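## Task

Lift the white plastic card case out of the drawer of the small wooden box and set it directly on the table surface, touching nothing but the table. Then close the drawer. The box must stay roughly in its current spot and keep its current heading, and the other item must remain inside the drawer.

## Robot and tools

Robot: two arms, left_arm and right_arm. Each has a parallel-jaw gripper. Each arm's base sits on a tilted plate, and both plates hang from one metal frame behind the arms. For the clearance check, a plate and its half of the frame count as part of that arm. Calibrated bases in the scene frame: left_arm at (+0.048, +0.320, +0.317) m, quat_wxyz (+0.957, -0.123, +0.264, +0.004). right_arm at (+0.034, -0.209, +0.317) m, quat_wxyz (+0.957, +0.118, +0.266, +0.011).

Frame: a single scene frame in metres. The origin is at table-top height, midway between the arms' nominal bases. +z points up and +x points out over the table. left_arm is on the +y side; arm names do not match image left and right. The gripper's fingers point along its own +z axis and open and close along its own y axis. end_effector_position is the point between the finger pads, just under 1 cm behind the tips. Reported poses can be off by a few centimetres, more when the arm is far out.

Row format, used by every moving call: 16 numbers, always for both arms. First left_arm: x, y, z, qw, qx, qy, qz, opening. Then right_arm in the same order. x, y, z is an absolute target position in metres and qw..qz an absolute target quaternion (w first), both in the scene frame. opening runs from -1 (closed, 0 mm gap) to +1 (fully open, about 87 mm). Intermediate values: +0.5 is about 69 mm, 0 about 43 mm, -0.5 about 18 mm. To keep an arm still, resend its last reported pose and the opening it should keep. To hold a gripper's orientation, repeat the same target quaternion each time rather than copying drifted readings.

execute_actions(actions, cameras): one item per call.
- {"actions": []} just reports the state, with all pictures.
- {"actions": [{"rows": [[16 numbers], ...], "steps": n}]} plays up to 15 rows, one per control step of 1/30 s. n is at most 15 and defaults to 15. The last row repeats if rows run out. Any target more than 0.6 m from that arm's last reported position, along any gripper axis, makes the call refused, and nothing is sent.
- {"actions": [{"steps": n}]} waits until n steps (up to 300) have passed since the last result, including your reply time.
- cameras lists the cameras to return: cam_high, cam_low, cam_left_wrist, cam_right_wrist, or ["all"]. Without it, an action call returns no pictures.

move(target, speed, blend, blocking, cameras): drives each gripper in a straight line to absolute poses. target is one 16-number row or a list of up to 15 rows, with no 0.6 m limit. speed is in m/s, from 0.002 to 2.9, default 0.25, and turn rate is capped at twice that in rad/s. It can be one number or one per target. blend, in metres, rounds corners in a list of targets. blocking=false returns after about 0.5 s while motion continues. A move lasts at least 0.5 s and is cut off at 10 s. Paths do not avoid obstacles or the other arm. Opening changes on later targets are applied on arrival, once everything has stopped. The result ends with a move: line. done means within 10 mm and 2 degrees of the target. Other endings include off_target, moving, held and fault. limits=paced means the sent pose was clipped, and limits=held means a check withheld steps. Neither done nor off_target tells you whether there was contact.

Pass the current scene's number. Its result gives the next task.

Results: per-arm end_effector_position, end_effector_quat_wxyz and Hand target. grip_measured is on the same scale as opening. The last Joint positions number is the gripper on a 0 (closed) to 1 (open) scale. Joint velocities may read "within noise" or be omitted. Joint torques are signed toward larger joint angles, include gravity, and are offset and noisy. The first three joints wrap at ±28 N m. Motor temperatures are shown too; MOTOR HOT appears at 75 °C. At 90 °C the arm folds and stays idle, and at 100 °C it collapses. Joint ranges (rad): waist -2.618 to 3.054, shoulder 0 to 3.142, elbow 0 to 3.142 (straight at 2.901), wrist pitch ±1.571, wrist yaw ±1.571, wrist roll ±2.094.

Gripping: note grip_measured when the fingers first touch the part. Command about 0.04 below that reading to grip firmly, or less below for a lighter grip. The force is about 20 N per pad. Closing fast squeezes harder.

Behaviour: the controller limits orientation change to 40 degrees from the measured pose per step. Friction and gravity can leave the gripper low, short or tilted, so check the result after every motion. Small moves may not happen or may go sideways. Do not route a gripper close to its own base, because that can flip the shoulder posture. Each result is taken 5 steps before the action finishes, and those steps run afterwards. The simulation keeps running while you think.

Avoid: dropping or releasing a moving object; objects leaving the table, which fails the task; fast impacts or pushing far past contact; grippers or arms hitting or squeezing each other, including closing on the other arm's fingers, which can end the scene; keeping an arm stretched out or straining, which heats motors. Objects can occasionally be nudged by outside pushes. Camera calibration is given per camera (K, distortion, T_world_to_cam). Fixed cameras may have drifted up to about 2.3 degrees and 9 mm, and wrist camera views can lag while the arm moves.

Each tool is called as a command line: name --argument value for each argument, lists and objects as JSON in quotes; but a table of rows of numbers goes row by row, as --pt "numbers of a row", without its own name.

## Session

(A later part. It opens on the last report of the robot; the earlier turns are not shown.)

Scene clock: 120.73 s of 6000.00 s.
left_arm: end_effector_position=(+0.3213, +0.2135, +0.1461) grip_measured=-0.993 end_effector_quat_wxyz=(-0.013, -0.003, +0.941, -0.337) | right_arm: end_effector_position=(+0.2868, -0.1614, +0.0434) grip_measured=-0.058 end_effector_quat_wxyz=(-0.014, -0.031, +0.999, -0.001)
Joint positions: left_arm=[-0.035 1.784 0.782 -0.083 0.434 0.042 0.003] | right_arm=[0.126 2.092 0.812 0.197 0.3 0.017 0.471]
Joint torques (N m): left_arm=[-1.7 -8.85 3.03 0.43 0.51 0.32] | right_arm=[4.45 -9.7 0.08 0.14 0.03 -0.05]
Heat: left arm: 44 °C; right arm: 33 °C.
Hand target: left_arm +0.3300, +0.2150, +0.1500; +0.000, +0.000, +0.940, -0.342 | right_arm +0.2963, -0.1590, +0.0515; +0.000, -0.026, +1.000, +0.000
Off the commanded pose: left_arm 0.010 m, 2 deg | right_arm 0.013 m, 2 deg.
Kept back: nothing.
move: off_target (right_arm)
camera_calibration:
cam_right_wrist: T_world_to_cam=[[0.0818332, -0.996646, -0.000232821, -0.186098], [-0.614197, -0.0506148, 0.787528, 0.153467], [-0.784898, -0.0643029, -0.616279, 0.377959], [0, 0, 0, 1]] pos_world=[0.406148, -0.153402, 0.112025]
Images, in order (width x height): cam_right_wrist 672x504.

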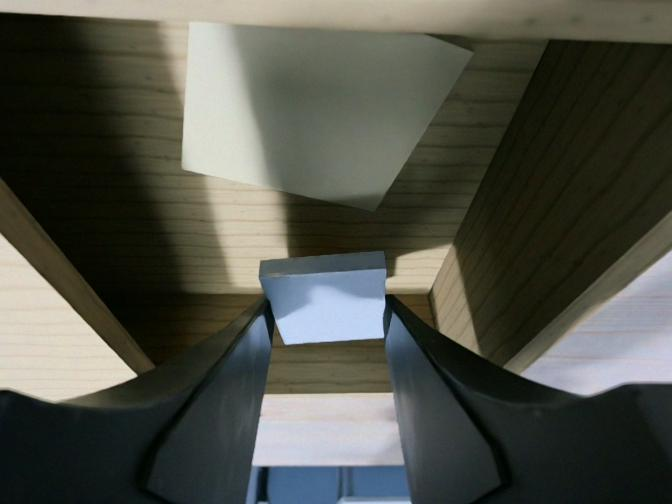

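move --pt "0.33 0.215 0.15 0 0 0.9397 -0.342 -1 0.3015 -0.1590 0.066 0 -0.0262 0.9997 0 -0.16" --pt "0.33 0.215 0.15 0 0 0.9397 -0.342 -1 0.304 -0.162 0.155 0 -0.0262 0.9997 0 -0.16" --speed '[0.08, 0.15]' --cameras '["cam_right_wrist","cam_high","cam_low"]'

Scene clock: 122.47 s of 6000.00 s.
left_arm: end_effector_position=(+0.3213, +0.2135, +0.1461) grip_measured=-0.993 end_effector_quat_wxyz=(-0.013, -0.003, +0.941, -0.337) | right_arm: end_effector_position=(+0.2970, -0.1624, +0.1474) grip_measured=-0.058 end_effector_quat_wxyz=(-0.014, -0.031, +0.999, +0.002)
Joint positions: left_arm=[-0.035 1.784 0.782 -0.083 0.434 0.042 0.003] | right_arm=[0.227 1.666 0.748 -0.194 0.339 0.11 0.471]
Joint torques (N m): left_arm=[-1.68 -8.84 3.06 0.43 0.52 0.32] | right_arm=[4.14 -8.59 2.97 0.09 0.12 -0.02]
Heat: left arm: 44 °C; right arm: 33 °C.
Hand target: left_arm +0.3300, +0.2150, +0.1500; +0.000, +0.000, +0.940, -0.342 | right_arm +0.3039, -0.1619, +0.1547; +0.000, -0.026, +1.000, +0.000
Off the commanded pose: left_arm 0.010 m, 2 deg | right_arm 0.010 m, 2 deg.
Kept back: nothing.
move: done
camera_calibration:
cam_right_wrist: T_world_to_cam=[[0.08313, -0.996511, -0.00736996, -0.187277], [-0.613893, -0.0570344, 0.787327, 0.0766732], [-0.785, -0.0609261, -0.616492, 0.450584], [0, 0, 0, 1]] pos_world=[0.416346, -0.154798, 0.216035]
Images, in order (width x height): cam_high 672x504, cam_low 672x504, cam_right_wrist 672x504.

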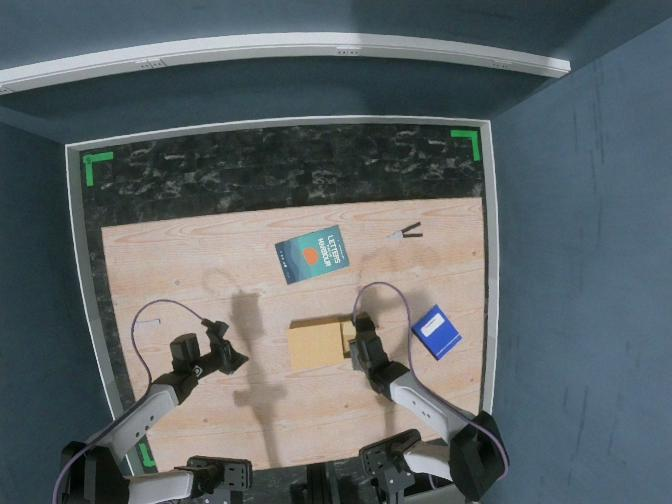

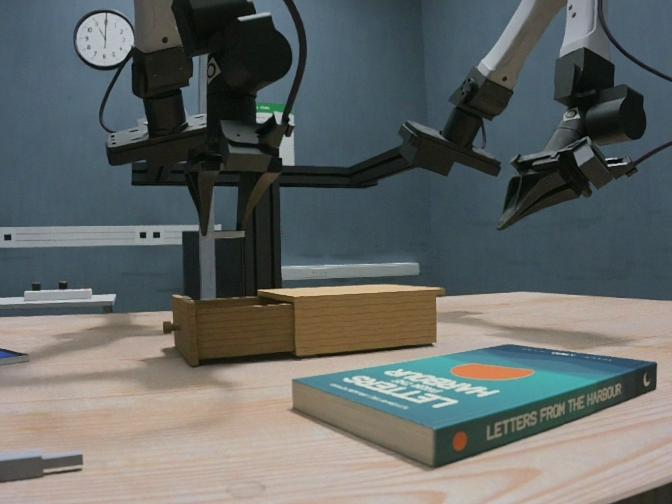

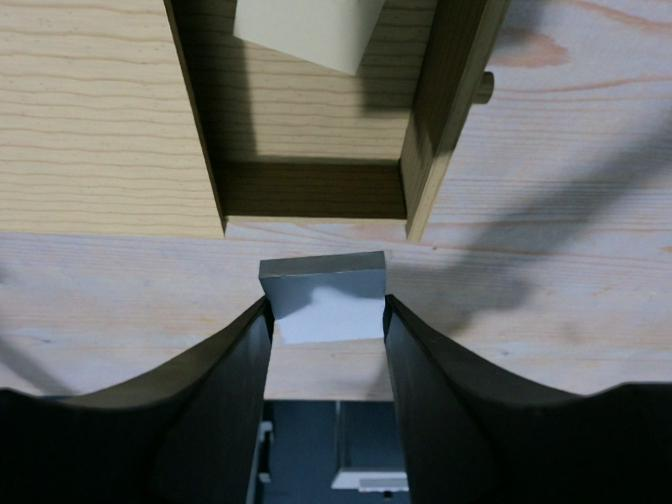

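move --pt "0.33 0.215 0.15 0 0 0.9397 -0.342 -1 0.40 -0.215 0.150 0 -0.0262 0.9997 0 -0.16" --pt "0.33 0.215 0.15 0 0 0.9397 -0.342 -1 0.465 -0.247 0.10 0 -0.0262 0.9997 0 -0.16" --pt "0.33 0.215 0.15 0 0 0.9397 -0.342 -1 0.465 -0.247 0.045 0 -0.0262 0.9997 0 -0.16" --speed '[0.2, 0.2, 0.12]' --blend '[0.03, 0.02, 0]' --cameras '["cam_right_wrist","cam_high","cam_low"]'

Scene clock: 125.17 s of 6000.00 s.
left_arm: end_effector_position=(+0.3213, +0.2135, +0.1461) grip_measured=-0.993 end_effector_quat_wxyz=(-0.013, -0.003, +0.941, -0.337) | right_arm: end_effector_position=(+0.4576, -0.2450, +0.0504) grip_measured=-0.058 end_effector_quat_wxyz=(-0.011, -0.027, +1.000, -0.003)
Joint positions: left_arm=[-0.035 1.784 0.782 -0.083 0.434 0.042 0.003] | right_arm=[-0.074 2.198 1.581 -0.414 0.204 -0.157 0.471]
Joint torques (N m): left_arm=[-1.74 -8.87 2.99 0.43 0.5 0.32] | right_arm=[2.11 -8.64 6.48 0.32 -0.12 -0.28]
Heat: left arm: 44 °C; right arm: 34 °C.
Hand target: left_arm +0.3300, +0.2150, +0.1500; +0.000, +0.000, +0.940, -0.342 | right_arm +0.4648, -0.2471, +0.0452; +0.000, -0.026, +1.000, +0.000
Off the commanded pose: left_arm 0.010 m, 2 deg | right_arm 0.009 m, 1 deg.
Kept back: nothing.
move: done
camera_calibration:
cam_right_wrist: T_world_to_cam=[[0.074426, -0.997223, 0.00269973, -0.280348], [-0.619862, -0.0441413, 0.783468, 0.253042], [-0.781173, -0.0599839, -0.621426, 0.510578], [0, 0, 0, 1]] pos_world=[0.576566, -0.237773, 0.119793]
Images, in order (width x height): cam_high 672x504, cam_low 672x504, cam_right_wrist 672x504.

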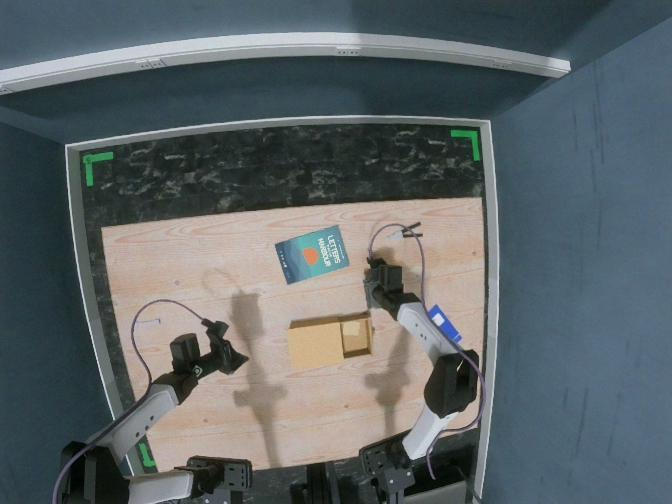

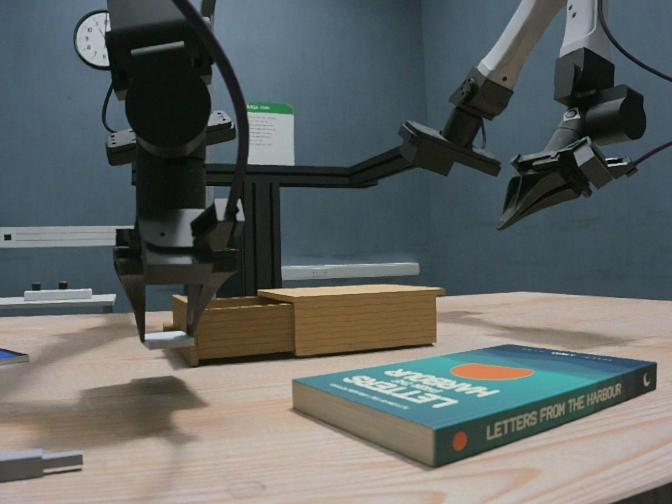

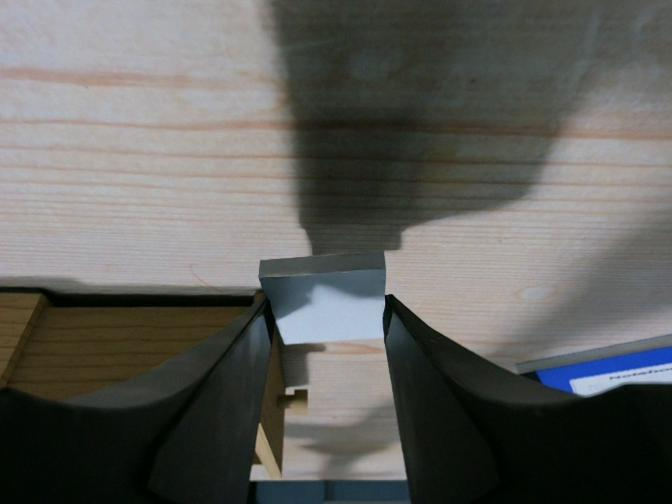

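move --target '[0.33,0.215,0.15,0,0,0.9397,-0.342,-1,0.464,-0.247,0.022,0,-0.0262,0.9997,0,-0.16]' --speed 0.06 --cameras '["cam_low","cam_right_wrist"]'

zoom_image --camera "cam_low" --region '[90, 290, 270, 425]'

Scene clock: 126.37 s of 6000.00 s.
left_arm: end_effector_position=(+0.3213, +0.2135, +0.1461) grip_measured=-0.993 end_effector_quat_wxyz=(-0.013, -0.003, +0.941, -0.337) | right_arm: end_effector_position=(+0.4581, -0.2448, +0.0288) grip_measured=-0.058 end_effector_quat_wxyz=(-0.009, -0.027, +1.000, -0.003)
Joint positions: left_arm=[-0.035 1.784 0.782 -0.083 0.434 0.042 0.003] | right_arm=[-0.083 2.265 1.616 -0.378 0.198 -0.165 0.471]
Joint torques (N m): left_arm=[-1.74 -8.81 3.02 0.43 0.51 0.31] | right_arm=[2.19 -8.51 6.28 0.37 -0.15 -0.23]
Heat: left arm: 44 °C; right arm: 34 °C.
Hand target: left_arm +0.3300, +0.2150, +0.1500; +0.000, +0.000, +0.940, -0.342 | right_arm +0.4639, -0.2471, +0.0223; +0.000, -0.026, +1.000, +0.000
Off the commanded pose: left_arm 0.010 m, 2 deg | right_arm 0.009 m, 1 deg.
Kept back: nothing.
move: done
camera_calibration:
cam_right_wrist: T_world_to_cam=[[0.0745097, -0.997217, 0.00249245, -0.280033], [-0.62224, -0.0445389, 0.781559, 0.271266], [-0.779273, -0.0597846, -0.623827, 0.496761], [0, 0, 0, 1]] pos_world=[0.57677, -0.237473, 0.0985806]
Images, in order (width x height): cam_low 672x504, cam_right_wrist 672x504.

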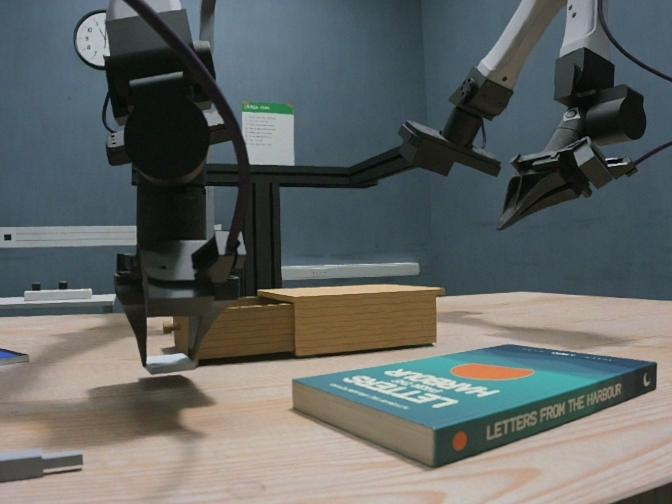

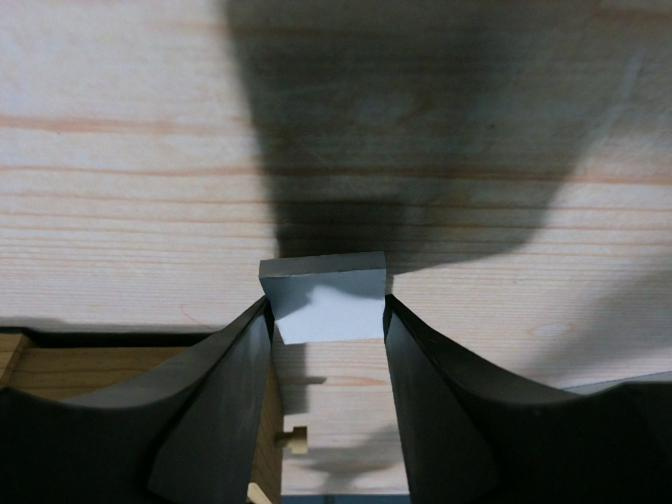

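Scaled by 2.800 from the camera's 672x504 image, which has a finer 960x720 frame.

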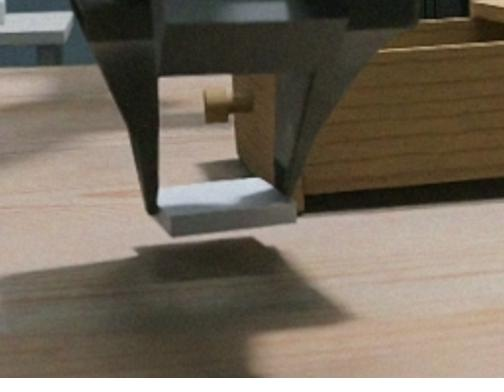

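move --target '[0.33,0.215,0.15,0,0,0.9397,-0.342,-1,0.464,-0.247,0.016,0,-0.0262,0.9997,0,-0.16]' --speed 0.03 --cameras '["cam_low"]'

Scene clock: 127.90 s of 6000.00 s.
left_arm: end_effector_position=(+0.3213, +0.2135, +0.1461) grip_measured=-0.993 end_effector_quat_wxyz=(-0.013, -0.003, +0.941, -0.337) | right_arm: end_effector_position=(+0.4579, -0.2436, +0.0234) grip_measured=-0.058 end_effector_quat_wxyz=(-0.009, -0.028, +1.000, -0.002)
Joint positions: left_arm=[-0.035 1.784 0.782 -0.083 0.434 0.042 0.003] | right_arm=[-0.083 2.283 1.627 -0.371 0.197 -0.167 0.471]
Joint torques (N m): left_arm=[-1.73 -8.83 3.03 0.43 0.5 0.32] | right_arm=[1.92 -8.44 6.34 0.38 -0.16 -0.28]
Heat: left arm: 44 °C; right arm: 34 °C.
Hand target: left_arm +0.3300, +0.2150, +0.1500; +0.000, +0.000, +0.940, -0.342 | right_arm +0.4638, -0.2472, +0.0163; +0.000, -0.026, +1.000, +0.000
Off the commanded pose: left_arm 0.010 m, 2 deg | right_arm 0.010 m, 1 deg.
Kept back: nothing.
move: done
Images, in order (width x height): cam_low 672x504.

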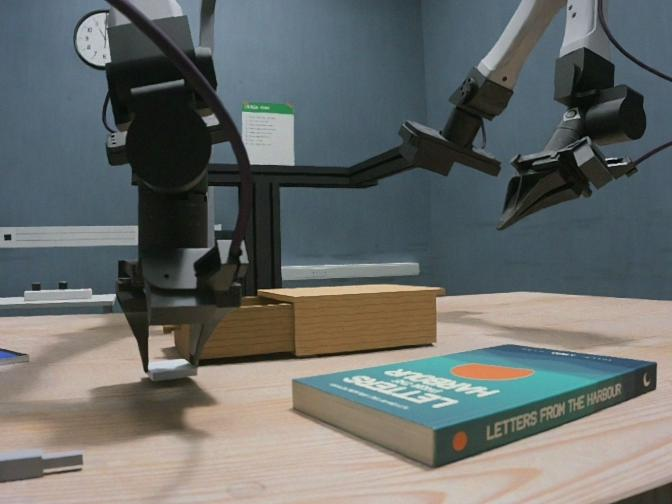

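zoom_image --camera "cam_low" --region '[90, 290, 270, 425]'

move --target '[0.33,0.215,0.15,0,0,0.9397,-0.342,-1,0.464,-0.247,0.012,0,-0.0262,0.9997,0,-0.16]' --speed 0.03 --cameras '["cam_low"]'

zoom_image --camera "cam_low" --region '[90, 290, 270, 425]'

Scaled by 2.800 from the camera's 672x504 image, which has a finer 960x720 frame.

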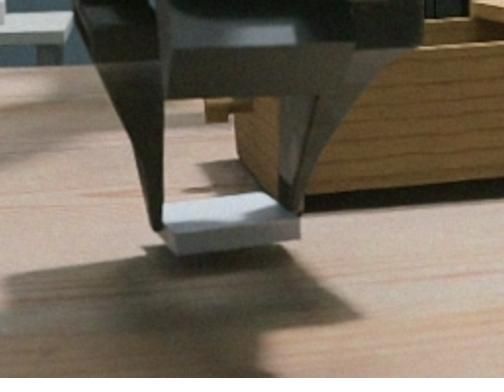

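Scene clock: 128.83 s of 6000.00 s.
left_arm: end_effector_position=(+0.3213, +0.2135, +0.1461) grip_measured=-0.993 end_effector_quat_wxyz=(-0.013, -0.003, +0.941, -0.337) | right_arm: end_effector_position=(+0.4579, -0.2445, +0.0191) grip_measured=-0.058 end_effector_quat_wxyz=(-0.009, -0.027, +1.000, -0.002)
Joint positions: left_arm=[-0.035 1.784 0.782 -0.083 0.434 0.042 0.003] | right_arm=[-0.086 2.296 1.636 -0.366 0.197 -0.169 0.471]
Joint torques (N m): left_arm=[-1.76 -8.8 3.03 0.43 0.51 0.31] | right_arm=[2.11 -8.31 6.32 0.36 -0.12 -0.24]
Heat: left arm: 44 °C; right arm: 34 °C.
Hand target: left_arm +0.3300, +0.2150, +0.1500; +0.000, +0.000, +0.940, -0.342 | right_arm +0.4638, -0.2470, +0.0123; +0.000, -0.026, +1.000, +0.000
Off the commanded pose: left_arm 0.010 m, 2 deg | right_arm 0.010 m, 1 deg.
Kept back: nothing.
move: done
Images, in order (width x height): cam_low 672x504.

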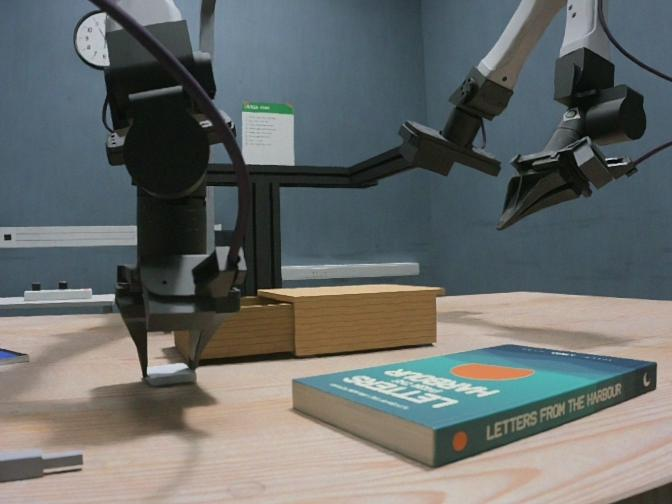

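Scaled by 2.800 from the camera's 672x504 image, which has a finer 960x720 frame.

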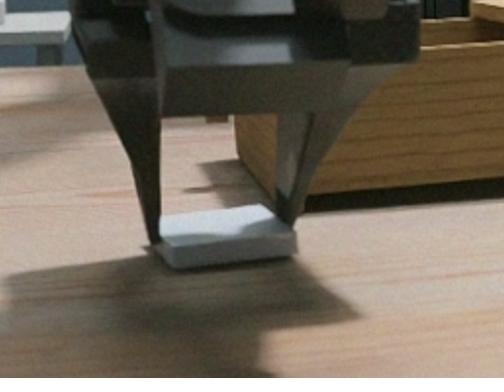

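move --target '[0.33,0.215,0.15,0,0,0.9397,-0.342,-1,0.464,-0.247,0.008,0,-0.0262,0.9997,0,-0.16]' --speed 0.03 --cameras '["cam_low"]'

zoom_image --camera "cam_low" --region '[90, 290, 270, 425]'

Scene clock: 129.77 s of 6000.00 s.
left_arm: end_effector_position=(+0.3213, +0.2135, +0.1461) grip_measured=-0.993 end_effector_quat_wxyz=(-0.013, -0.003, +0.941, -0.337) | right_arm: end_effector_position=(+0.4598, -0.2444, +0.0174) grip_measured=-0.058 end_effector_quat_wxyz=(-0.007, -0.027, +1.000, -0.003)
Joint positions: left_arm=[-0.035 1.784 0.782 -0.083 0.434 0.042 0.003] | right_arm=[-0.086 2.303 1.644 -0.363 0.196 -0.17 0.471]
Joint torques (N m): left_arm=[-1.74 -8.91 3.06 0.44 0.5 0.32] | right_arm=[1.95 -7.92 6.38 0.36 -0.14 -0.29]
Heat: left arm: 44 °C; right arm: 34 °C.
Hand target: left_arm +0.3300, +0.2150, +0.1500; +0.000, +0.000, +0.940, -0.342 | right_arm +0.4637, -0.2470, +0.0084; +0.000, -0.026, +1.000, +0.000
Off the commanded pose: left_arm 0.010 m, 2 deg | right_arm 0.011 m, 1 deg.
Kept back: nothing.
move: off_target (right_arm)
Images, in order (width x height): cam_low 672x504.

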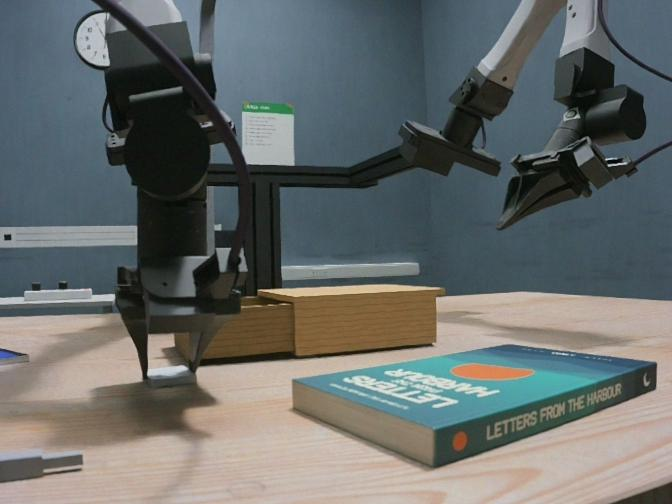

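Scaled by 2.800 from the camera's 672x504 image, which has a finer 960x720 frame.

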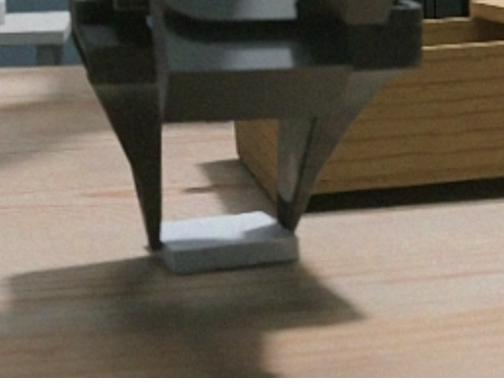

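move --pt "0.33 0.215 0.15 0 0 0.9397 -0.342 -1 0.463 -0.247 0.010 0 -0.0262 0.9997 0 -0.04" --pt "0.33 0.215 0.15 0 0 0.9397 -0.342 -1 0.463 -0.247 0.011 0 -0.0262 0.9997 0 0.2" --speed 0.03 --cameras '["cam_low"]'

zoom_image --camera "cam_low" --region '[90, 290, 270, 425]'

Scene clock: 131.90 s of 6000.00 s.
left_arm: end_effector_position=(+0.3213, +0.2135, +0.1461) grip_measured=-0.993 end_effector_quat_wxyz=(-0.013, -0.003, +0.941, -0.337) | right_arm: end_effector_position=(+0.4601, -0.2443, +0.0173) grip_measured=+0.200 end_effector_quat_wxyz=(-0.007, -0.027, +1.000, -0.002)
Joint positions: left_arm=[-0.035 1.784 0.782 -0.083 0.434 0.042 0.003] | right_arm=[-0.086 2.303 1.644 -0.361 0.196 -0.17 0.6]
Joint torques (N m): left_arm=[-1.69 -8.83 3.04 0.42 0.5 0.32] | right_arm=[2.19 -8.8 5.22 0.37 -0.11 -0.25]
Heat: left arm: 44 °C; right arm: 34 °C.
Hand target: left_arm +0.3300, +0.2150, +0.1500; +0.000, +0.000, +0.940, -0.342 | right_arm +0.4629, -0.2469, +0.0112; +0.000, -0.026, +1.000, +0.000
Off the commanded pose: left_arm 0.010 m, 2 deg | right_arm 0.007 m, 1 deg.
Kept back: nothing.
move: done
Images, in order (width x height): cam_low 672x504.

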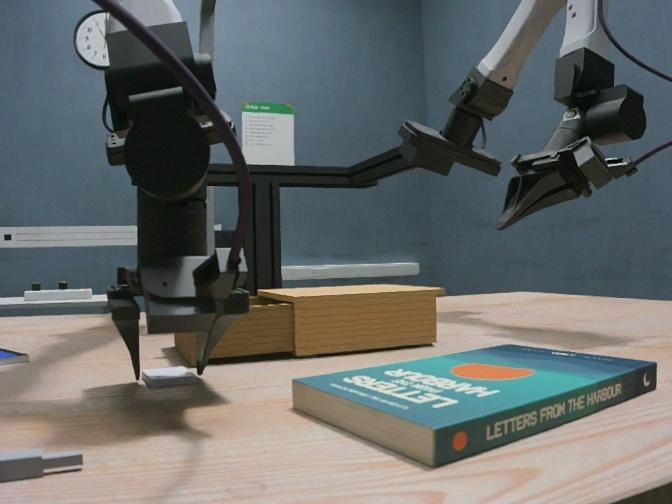

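Scaled by 2.800 from the camera's 672x504 image, which has a finer 960x720 frame.

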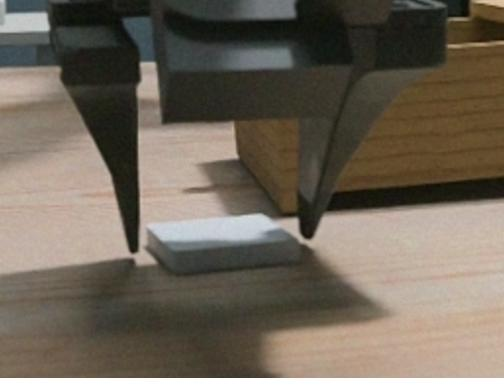

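move --pt "0.33 0.215 0.15 0 0 0.9397 -0.342 -1 0.463 -0.247 0.07 0 -0.0262 0.9997 0 0.2" --pt "0.325 0.215 0.14 0 0 0.9397 -0.342 -1 0.45 -0.26 0.135 0 -0.0262 0.9997 0 0.2" --speed '[0.1, 0.25]' --blend '[0.02, 0]' --cameras '["cam_low", "cam_high"]'

zoom_image --camera "cam_low" --region '[90, 290, 270, 425]'

Scene clock: 133.67 s of 6000.00 s.
left_arm: end_effector_position=(+0.3253, +0.2148, +0.1433) grip_measured=-0.993 end_effector_quat_wxyz=(-0.002, -0.001, +0.941, -0.337) | right_arm: end_effector_position=(+0.4429, -0.2623, +0.1216) grip_measured=+0.200 end_effector_quat_wxyz=(-0.014, -0.028, +1.000, -0.001)
Joint positions: left_arm=[-0.029 1.789 0.782 -0.06 0.438 0.05 0.003] | right_arm=[-0.086 1.952 1.438 -0.522 0.196 -0.169 0.6]
Joint torques (N m): left_arm=[-1.43 -6.54 1.99 0.7 0.5 0.32] | right_arm=[3.64 -12.3 4.52 0.12 -0.04 -0.06]
Heat: left arm: 44 °C; right arm: 34 °C.
Hand target: left_arm +0.3251, +0.2150, +0.1401; +0.000, +0.000, +0.940, -0.342 | right_arm +0.4498, -0.2599, +0.1346; +0.000, -0.026, +1.000, +0.000
Off the commanded pose: left_arm 0.003 m, 1 deg | right_arm 0.015 m, 2 deg.
Kept back: nothing.
move: off_target (right_arm)
Images, in order (width x height): cam_high 672x504, cam_low 672x504.

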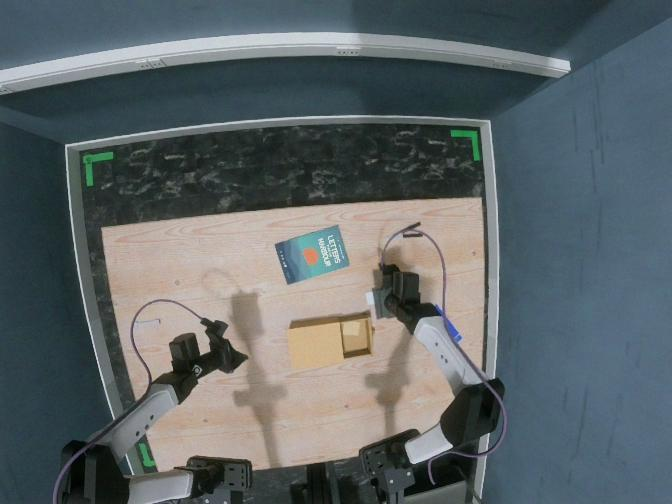

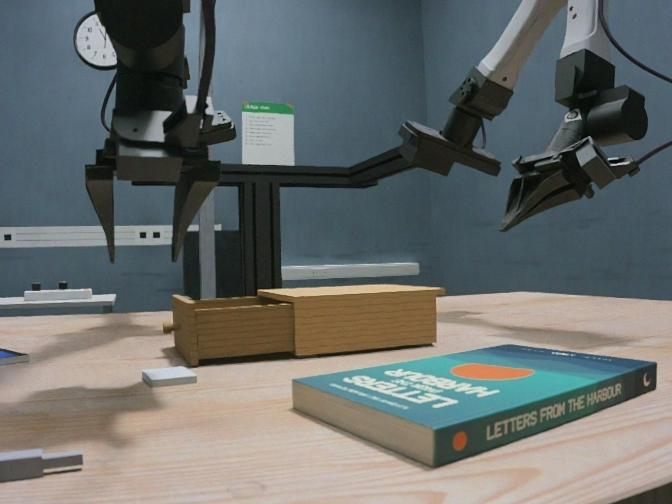

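Scaled by 2.800 from the camera's 672x504 image, which has a finer 960x720 frame.

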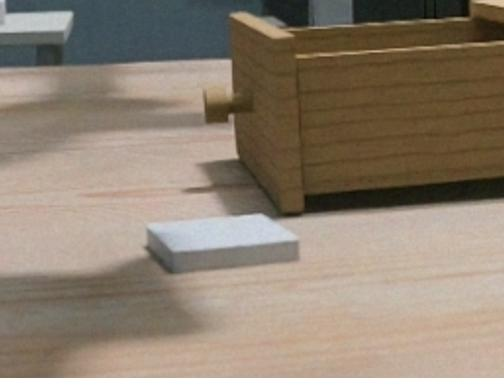

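move --pt "0.325 0.2 0.09 0 0 0.9397 -0.342 -1 0.33 -0.285 0.13 -0.0253 0.6877 0.7247 0.024 -1" --pt "0.325 0.18 0.036 0 0 0.9397 -0.342 -1 0.33 -0.285 0.13 -0.0253 0.6877 0.7247 0.024 -1" --speed '[0.6, 0.2]' --cameras '["cam_low", "cam_right_wrist", "cam_high"]'

Scene clock: 136.37 s of 6000.00 s.
left_arm: end_effector_position=(+0.3226, +0.1833, +0.0376) grip_measured=-0.993 end_effector_quat_wxyz=(-0.005, -0.001, +0.940, -0.340) | right_arm: end_effector_position=(+0.3183, -0.2804, +0.1222) grip_measured=-0.973 end_effector_quat_wxyz=(-0.049, +0.684, +0.728, +0.014)
Joint positions: left_arm=[-0.039 2.256 0.968 0.218 0.438 0.041 0.003] | right_arm=[-0.43 1.659 0.774 -0.177 -0.059 1.099 0.013]
Joint torques (N m): left_arm=[-3.48 -7.68 0.95 0.71 0.4 0.17] | right_arm=[-0.13 -9.61 1.96 0.2 -0.01 -0.01]
Heat: left arm: 45 °C; right arm: 35 °C.
Hand target: left_arm +0.3250, +0.1801, +0.0361; +0.000, +0.000, +0.940, -0.342 | right_arm +0.3299, -0.2849, +0.1299; -0.026, +0.688, +0.725, +0.024
Off the commanded pose: left_arm 0.004 m, 1 deg | right_arm 0.015 m, 3 deg.
Kept back: nothing.
move: off_target (right_arm)
camera_calibration:
cam_right_wrist: T_world_to_cam=[[-0.995485, -0.0846607, 0.0429145, 0.286111], [-0.0126887, 0.566773, 0.823777, 0.0819735], [-0.0940643, 0.819513, -0.565288, 0.465317], [0, 0, 0, 1]] pos_world=[0.32963, -0.403572, 0.183232]
Images, in order (width x height): cam_high 672x504, cam_low 672x504, cam_right_wrist 672x504.

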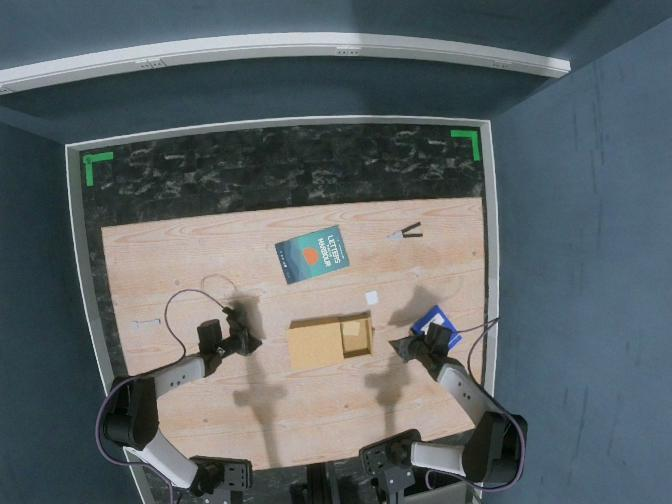

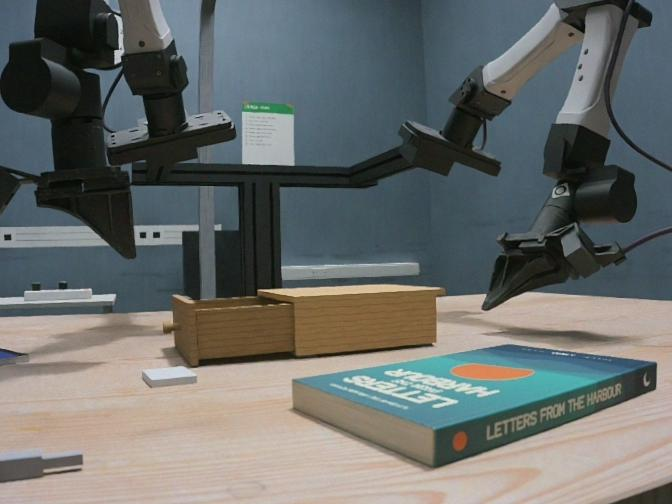

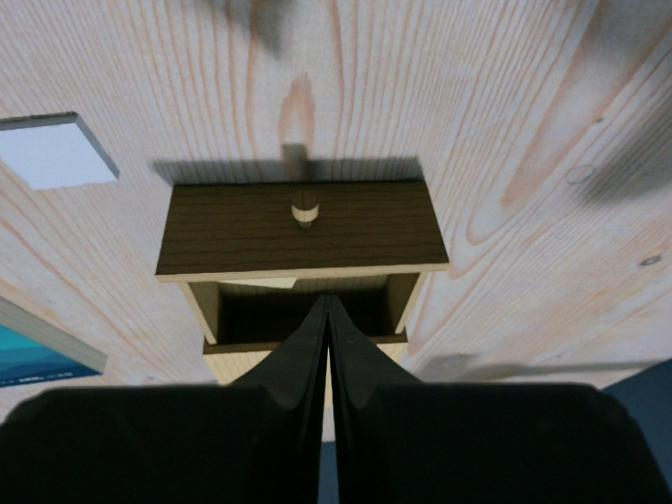

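move --pt "0.325 0.11 0.03 0 0 0.9397 -0.342 -1 0.33 -0.28 0.036 -0.0253 0.6877 0.7247 0.024 -1" --pt "0.325 0.08 0.03 0 0 0.9397 -0.342 -1 0.33 -0.275 0.036 -0.0253 0.6877 0.7247 0.024 -1" --speed '[0.12, 0.06]' --blend '[0.01, 0]' --cameras '["cam_low", "cam_right_wrist", "cam_left_wrist"]'

Scene clock: 138.73 s of 6000.00 s.
left_arm: end_effector_position=(+0.3243, +0.0806, +0.0358) grip_measured=-0.993 end_effector_quat_wxyz=(-0.004, +0.002, +0.936, -0.351) | right_arm: end_effector_position=(+0.3279, -0.2755, +0.0407) grip_measured=-0.973 end_effector_quat_wxyz=(-0.030, +0.687, +0.726, +0.026)
Joint positions: left_arm=[-0.297 2.398 1.076 0.342 0.327 -0.189 0.003] | right_arm=[-0.41 2.001 0.859 0.123 -0.059 1.124 0.013]
Joint torques (N m): left_arm=[-4.93 -7.42 1.66 1.02 0.19 0.16] | right_arm=[0.96 -5.83 1.59 0.28 0.11 -0.05]
Heat: left arm: 45 °C; right arm: 35 °C.
Hand target: left_arm +0.3252, +0.0802, +0.0301; +0.000, +0.000, +0.940, -0.342 | right_arm +0.3299, -0.2750, +0.0361; -0.025, +0.688, +0.725, +0.024
Off the commanded pose: left_arm 0.006 m, 1 deg | right_arm 0.005 m, 1 deg.
Kept back: nothing.
move: done
camera_calibration:
cam_left_wrist: T_world_to_cam=[[-0.00486701, -0.761544, 0.648095, 0.0378151], [-0.653903, 0.49276, 0.574106, 0.176477], [-0.756562, -0.420997, -0.500374, 0.438124], [0, 0, 0, 1]] pos_world=[0.447051, 0.126286, 0.0934016]
cam_right_wrist: T_world_to_cam=[[-0.997125, -0.0757652, 0.00102467, 0.304271], [-0.0427325, 0.573455, 0.818122, 0.158437], [-0.0625728, 0.815726, -0.575044, 0.405144], [0, 0, 0, 1]] pos_world=[0.335518, -0.39829, 0.103043]
Images, in order (width x height): cam_low 672x504, cam_left_wrist 672x504, cam_right_wrist 672x504.

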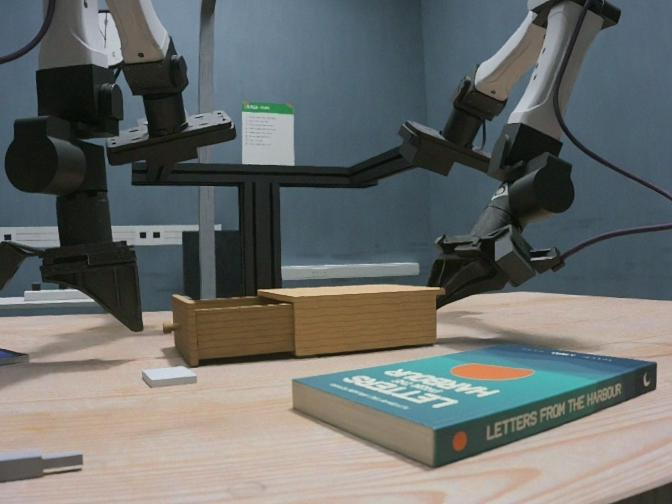

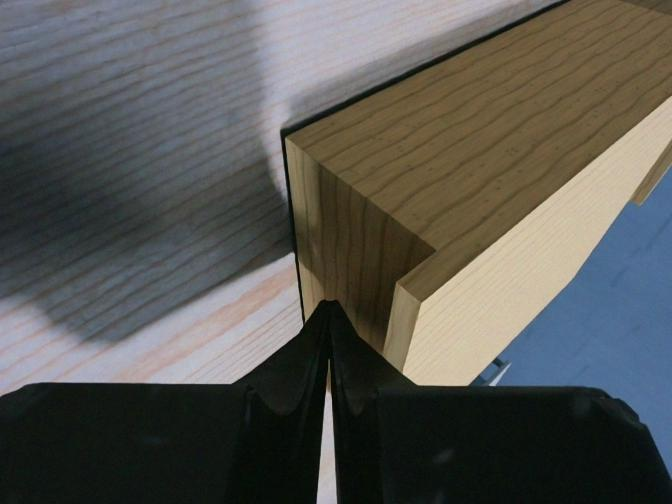

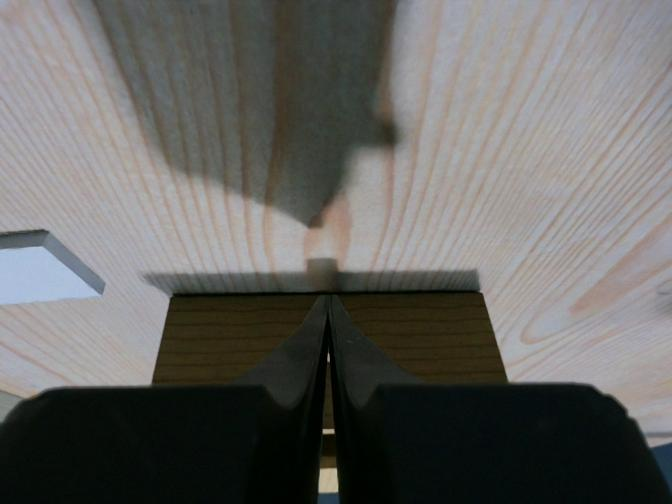

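move --pt "0.318 0.052 0.026 0 0 0.9397 -0.342 -1 0.328 -0.235 0.033 -0.0253 0.6877 0.7247 0.024 -1" --speed 0.05 --cameras '["cam_low", "cam_right_wrist", "cam_left_wrist"]'

Scene clock: 140.87 s of 6000.00 s.
left_arm: end_effector_position=(+0.3181, +0.0644, +0.0252) grip_measured=-0.993 end_effector_quat_wxyz=(-0.005, -0.002, +0.944, -0.330) | right_arm: end_effector_position=(+0.3322, -0.2435, +0.0367) grip_measured=-0.973 end_effector_quat_wxyz=(-0.019, +0.688, +0.725, +0.022)
Joint positions: left_arm=[-0.347 2.452 1.109 0.368 0.256 -0.239 0.003] | right_arm=[-0.304 2.016 0.819 0.2 0.014 1.217 0.013]
Joint torques (N m): left_arm=[-6.75 -7.17 1.88 1.16 0.45 0.06] | right_arm=[2.25 -5.42 0.03 0.29 0.04 -0.02]
Heat: left arm: 45 °C; right arm: 35 °C.
Hand target: left_arm +0.3178, +0.0523, +0.0264; +0.000, +0.000, +0.940, -0.342 | right_arm +0.3278, -0.2351, +0.0333; -0.025, +0.688, +0.725, +0.024
Off the commanded pose: left_arm 0.012 m, 2 deg | right_arm 0.010 m, 1 deg.
Kept back: nothing.
move: off_target (left_arm)
camera_calibration:
cam_left_wrist: T_world_to_cam=[[0.00360919, -0.789439, 0.613819, 0.0322105], [-0.654603, 0.462166, 0.598245, 0.188055], [-0.755964, -0.403967, -0.515101, 0.420363], [0, 0, 0, 1]] pos_world=[0.440765, 0.108328, 0.084255]
cam_right_wrist: T_world_to_cam=[[-0.997375, -0.0717825, -0.00946659, 0.31243], [-0.0501741, 0.590958, 0.80514, 0.150705], [-0.0522007, 0.803502, -0.593009, 0.371233], [0, 0, 0, 1]] pos_world=[0.33855, -0.36492, 0.101763]
Images, in order (width x height): cam_low 672x504, cam_left_wrist 672x504, cam_right_wrist 672x504.

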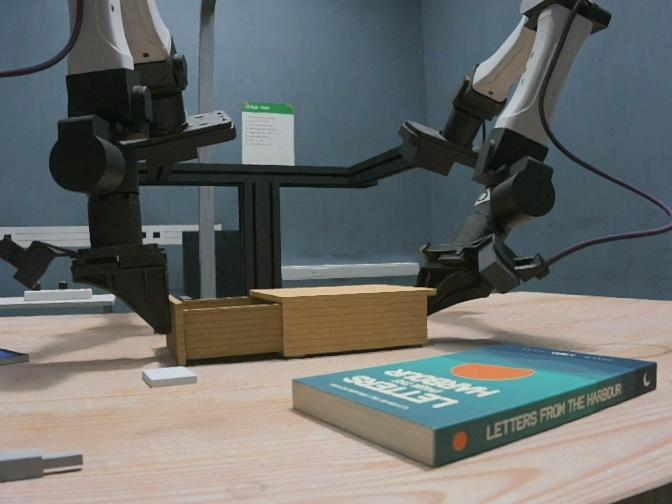

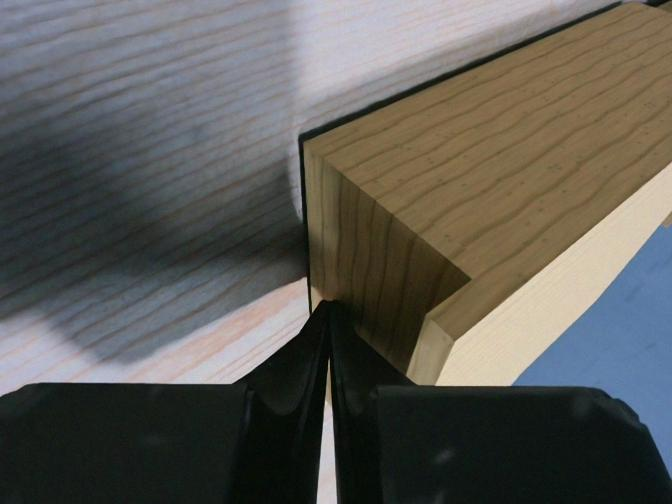

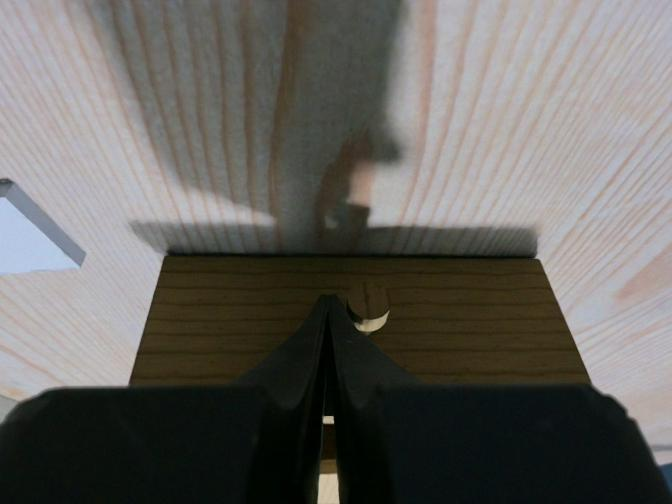

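move --pt "0.318 0.056 0.026 0 0 0.9397 -0.342 -1 0.33 -0.278 0.034 -0.0253 0.6877 0.7247 0.024 -1" --pt "0.318 0.056 0.026 0 0 0.9397 -0.342 -1 0.321 -0.278 0.034 -0.0253 0.6877 0.7247 0.024 -1" --speed 0.08 --cameras '["cam_right_wrist"]'

Scene clock: 142.60 s of 6000.00 s.
left_arm: end_effector_position=(+0.3184, +0.0636, +0.0255) grip_measured=-0.993 end_effector_quat_wxyz=(-0.004, -0.002, +0.944, -0.331) | right_arm: end_effector_position=(+0.3246, -0.2774, +0.0360) grip_measured=-0.973 end_effector_quat_wxyz=(-0.023, +0.690, +0.723, +0.023)
Joint positions: left_arm=[-0.349 2.452 1.109 0.37 0.255 -0.24 0.003] | right_arm=[-0.415 2.016 0.843 0.167 -0.052 1.13 0.013]
Joint torques (N m): left_arm=[-5.79 -7.64 1.32 1.14 0.52 0.14] | right_arm=[-0.43 -6.38 0.66 0.18 -0.04 -0.29]
Heat: left arm: 45 °C; right arm: 35 °C.
Hand target: left_arm +0.3179, +0.0561, +0.0262; +0.000, +0.000, +0.940, -0.342 | right_arm +0.3211, -0.2780, +0.0341; -0.025, +0.688, +0.725, +0.024
Off the commanded pose: left_arm 0.008 m, 1 deg | right_arm 0.004 m, 0 deg.
Kept back: nothing.
move: done
camera_calibration:
cam_right_wrist: T_world_to_cam=[[-0.997799, -0.0661147, -0.00508529, 0.303943], [-0.0428859, 0.584934, 0.809946, 0.166822], [-0.0505748, 0.808382, -0.586482, 0.398243], [0, 0, 0, 1]] pos_world=[0.330569, -0.399417, 0.0999917]
Images, in order (width x height): cam_right_wrist 672x504.

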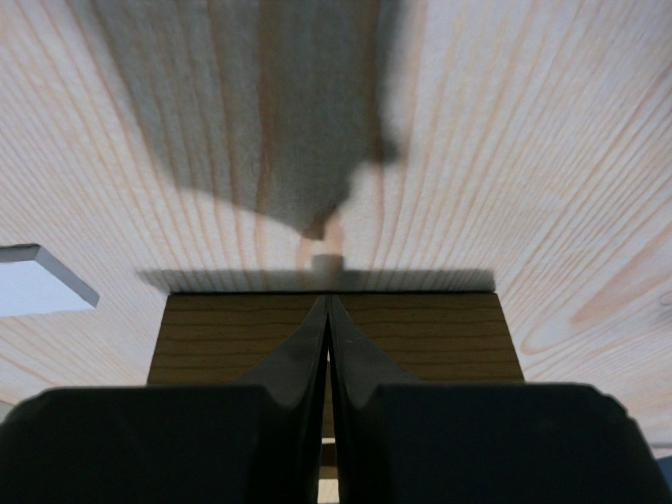

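move --target '[0.318,0.056,0.026,0,0,0.9397,-0.342,-1,0.316,-0.266,0.034,-0.0253,0.6877,0.7247,0.024,-1]' --speed 0.05 --cameras '["cam_right_wrist","cam_high"]'

zoom_image --camera "cam_high" --region '[270, 280, 430, 400]'

Scene clock: 144.00 s of 6000.00 s.
left_arm: end_effector_position=(+0.3184, +0.0636, +0.0255) grip_measured=-0.993 end_effector_quat_wxyz=(-0.004, -0.002, +0.944, -0.331) | right_arm: end_effector_position=(+0.3155, -0.2667, +0.0366) grip_measured=-0.973 end_effector_quat_wxyz=(-0.031, +0.686, +0.726, +0.026)
Joint positions: left_arm=[-0.349 2.452 1.109 0.37 0.255 -0.24 0.003] | right_arm=[-0.4 2.016 0.808 0.189 -0.053 1.132 0.013]
Joint torques (N m): left_arm=[-5.81 -7.61 1.31 1.14 0.5 0.15] | right_arm=[0.98 -6.16 0.13 0.22 0.13 -0.07]
Heat: left arm: 45 °C; right arm: 35 °C.
Hand target: left_arm +0.3179, +0.0561, +0.0262; +0.000, +0.000, +0.940, -0.342 | right_arm +0.3161, -0.2660, +0.0341; -0.025, +0.688, +0.725, +0.024
Off the commanded pose: left_arm 0.008 m, 1 deg | right_arm 0.003 m, 1 deg.
Kept back: nothing.
move: done
camera_calibration:
cam_right_wrist: T_world_to_cam=[[-0.997038, -0.0768884, 0.00165143, 0.292145], [-0.0428249, 0.572906, 0.818502, 0.156076], [-0.0638794, 0.816007, -0.574502, 0.395258], [0, 0, 0, 1]] pos_world=[0.323212, -0.389488, 0.0988453]
Images, in order (width x height): cam_high 672x504, cam_right_wrist 672x504.

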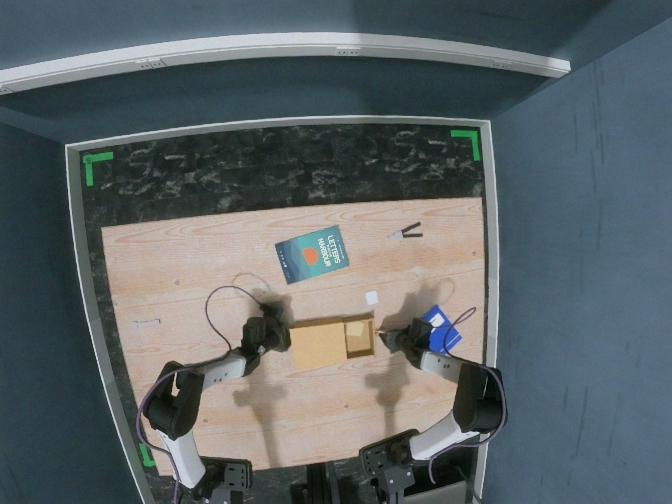

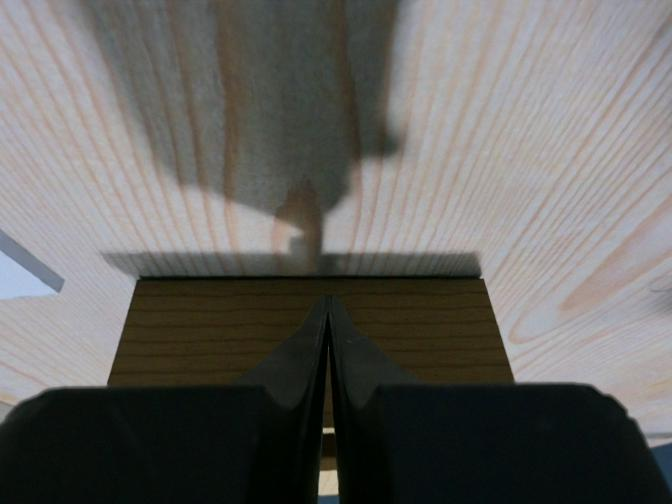

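Scaled by 3.150 from the camera's 672x504 image, which has a finer 960x720 frame.

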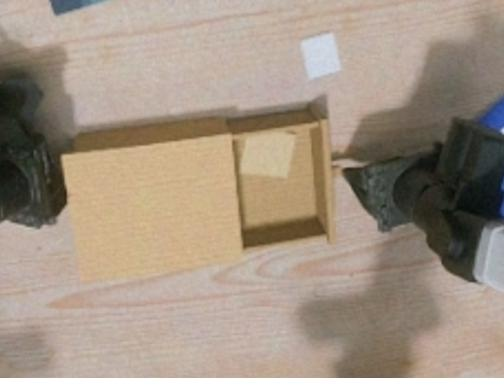

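move --pt "0.318 0.056 0.026 0 0 0.9397 -0.342 -1 0.319 -0.25 0.034 -0.0253 0.6877 0.7247 0.024 -1" --pt "0.318 0.056 0.026 0 0 0.9397 -0.342 -1 0.318 -0.19 0.034 -0.0253 0.6877 0.7247 0.024 -1" --speed 0.05 --cameras '["cam_right_wrist","cam_low"]'

zoom_image --camera "cam_low" --region '[90, 250, 470, 410]'

Scene clock: 146.53 s of 6000.00 s.
left_arm: end_effector_position=(+0.3185, +0.0636, +0.0255) grip_measured=-0.993 end_effector_quat_wxyz=(-0.004, -0.002, +0.944, -0.331) | right_arm: end_effector_position=(+0.3219, -0.2171, +0.0343) grip_measured=-0.973 end_effector_quat_wxyz=(+0.002, +0.694, +0.720, -0.006)
Joint positions: left_arm=[-0.349 2.452 1.109 0.371 0.255 -0.24 0.003] | right_arm=[-0.192 2.029 0.749 0.284 0.145 1.325 0.013]
Joint torques (N m): left_arm=[-5.76 -7.61 1.29 1.14 0.5 0.14] | right_arm=[4.9 -5.11 -0.61 0.2 -0.58 0]
Heat: left arm: 45 °C; right arm: 34 °C.
Hand target: left_arm +0.3179, +0.0561, +0.0262; +0.000, +0.000, +0.940, -0.342 | right_arm +0.3174, -0.1910, +0.0351; -0.026, +0.688, +0.725, +0.023
Off the commanded pose: left_arm 0.008 m, 1 deg | right_arm 0.027 m, 5 deg.
Kept back: nothing.
move: off_target (right_arm)
camera_calibration:
cam_right_wrist: T_world_to_cam=[[-0.998327, -0.0576874, 0.00399885, 0.30687], [-0.0343096, 0.646582, 0.762073, 0.144973], [-0.0465476, 0.76066, -0.647479, 0.338785], [0, 0, 0, 1]] pos_world=[0.3271, -0.333735, 0.107649]
Images, in order (width x height): cam_low 672x504, cam_right_wrist 672x504.

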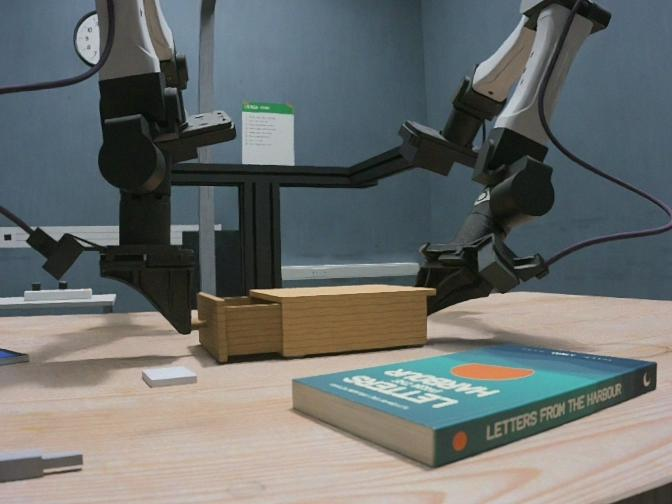

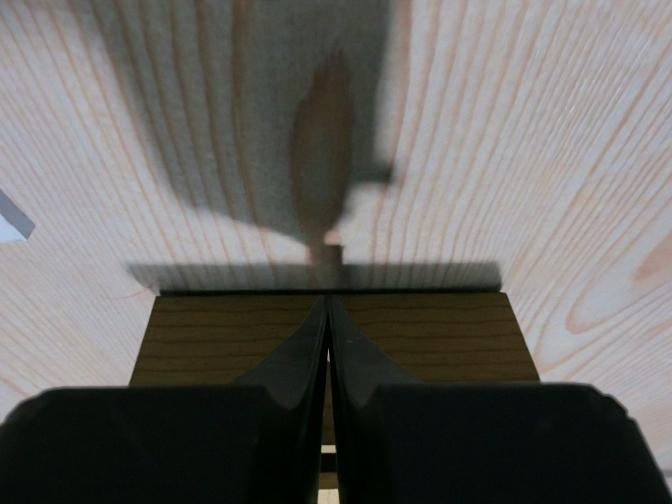

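Scaled by 1.326 from the camera's 672x504 image, which has a finer 960x720 frame.

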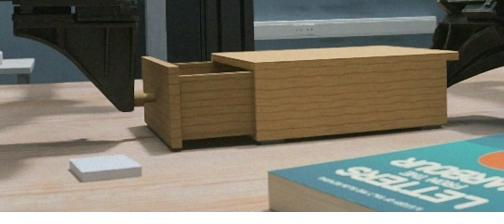

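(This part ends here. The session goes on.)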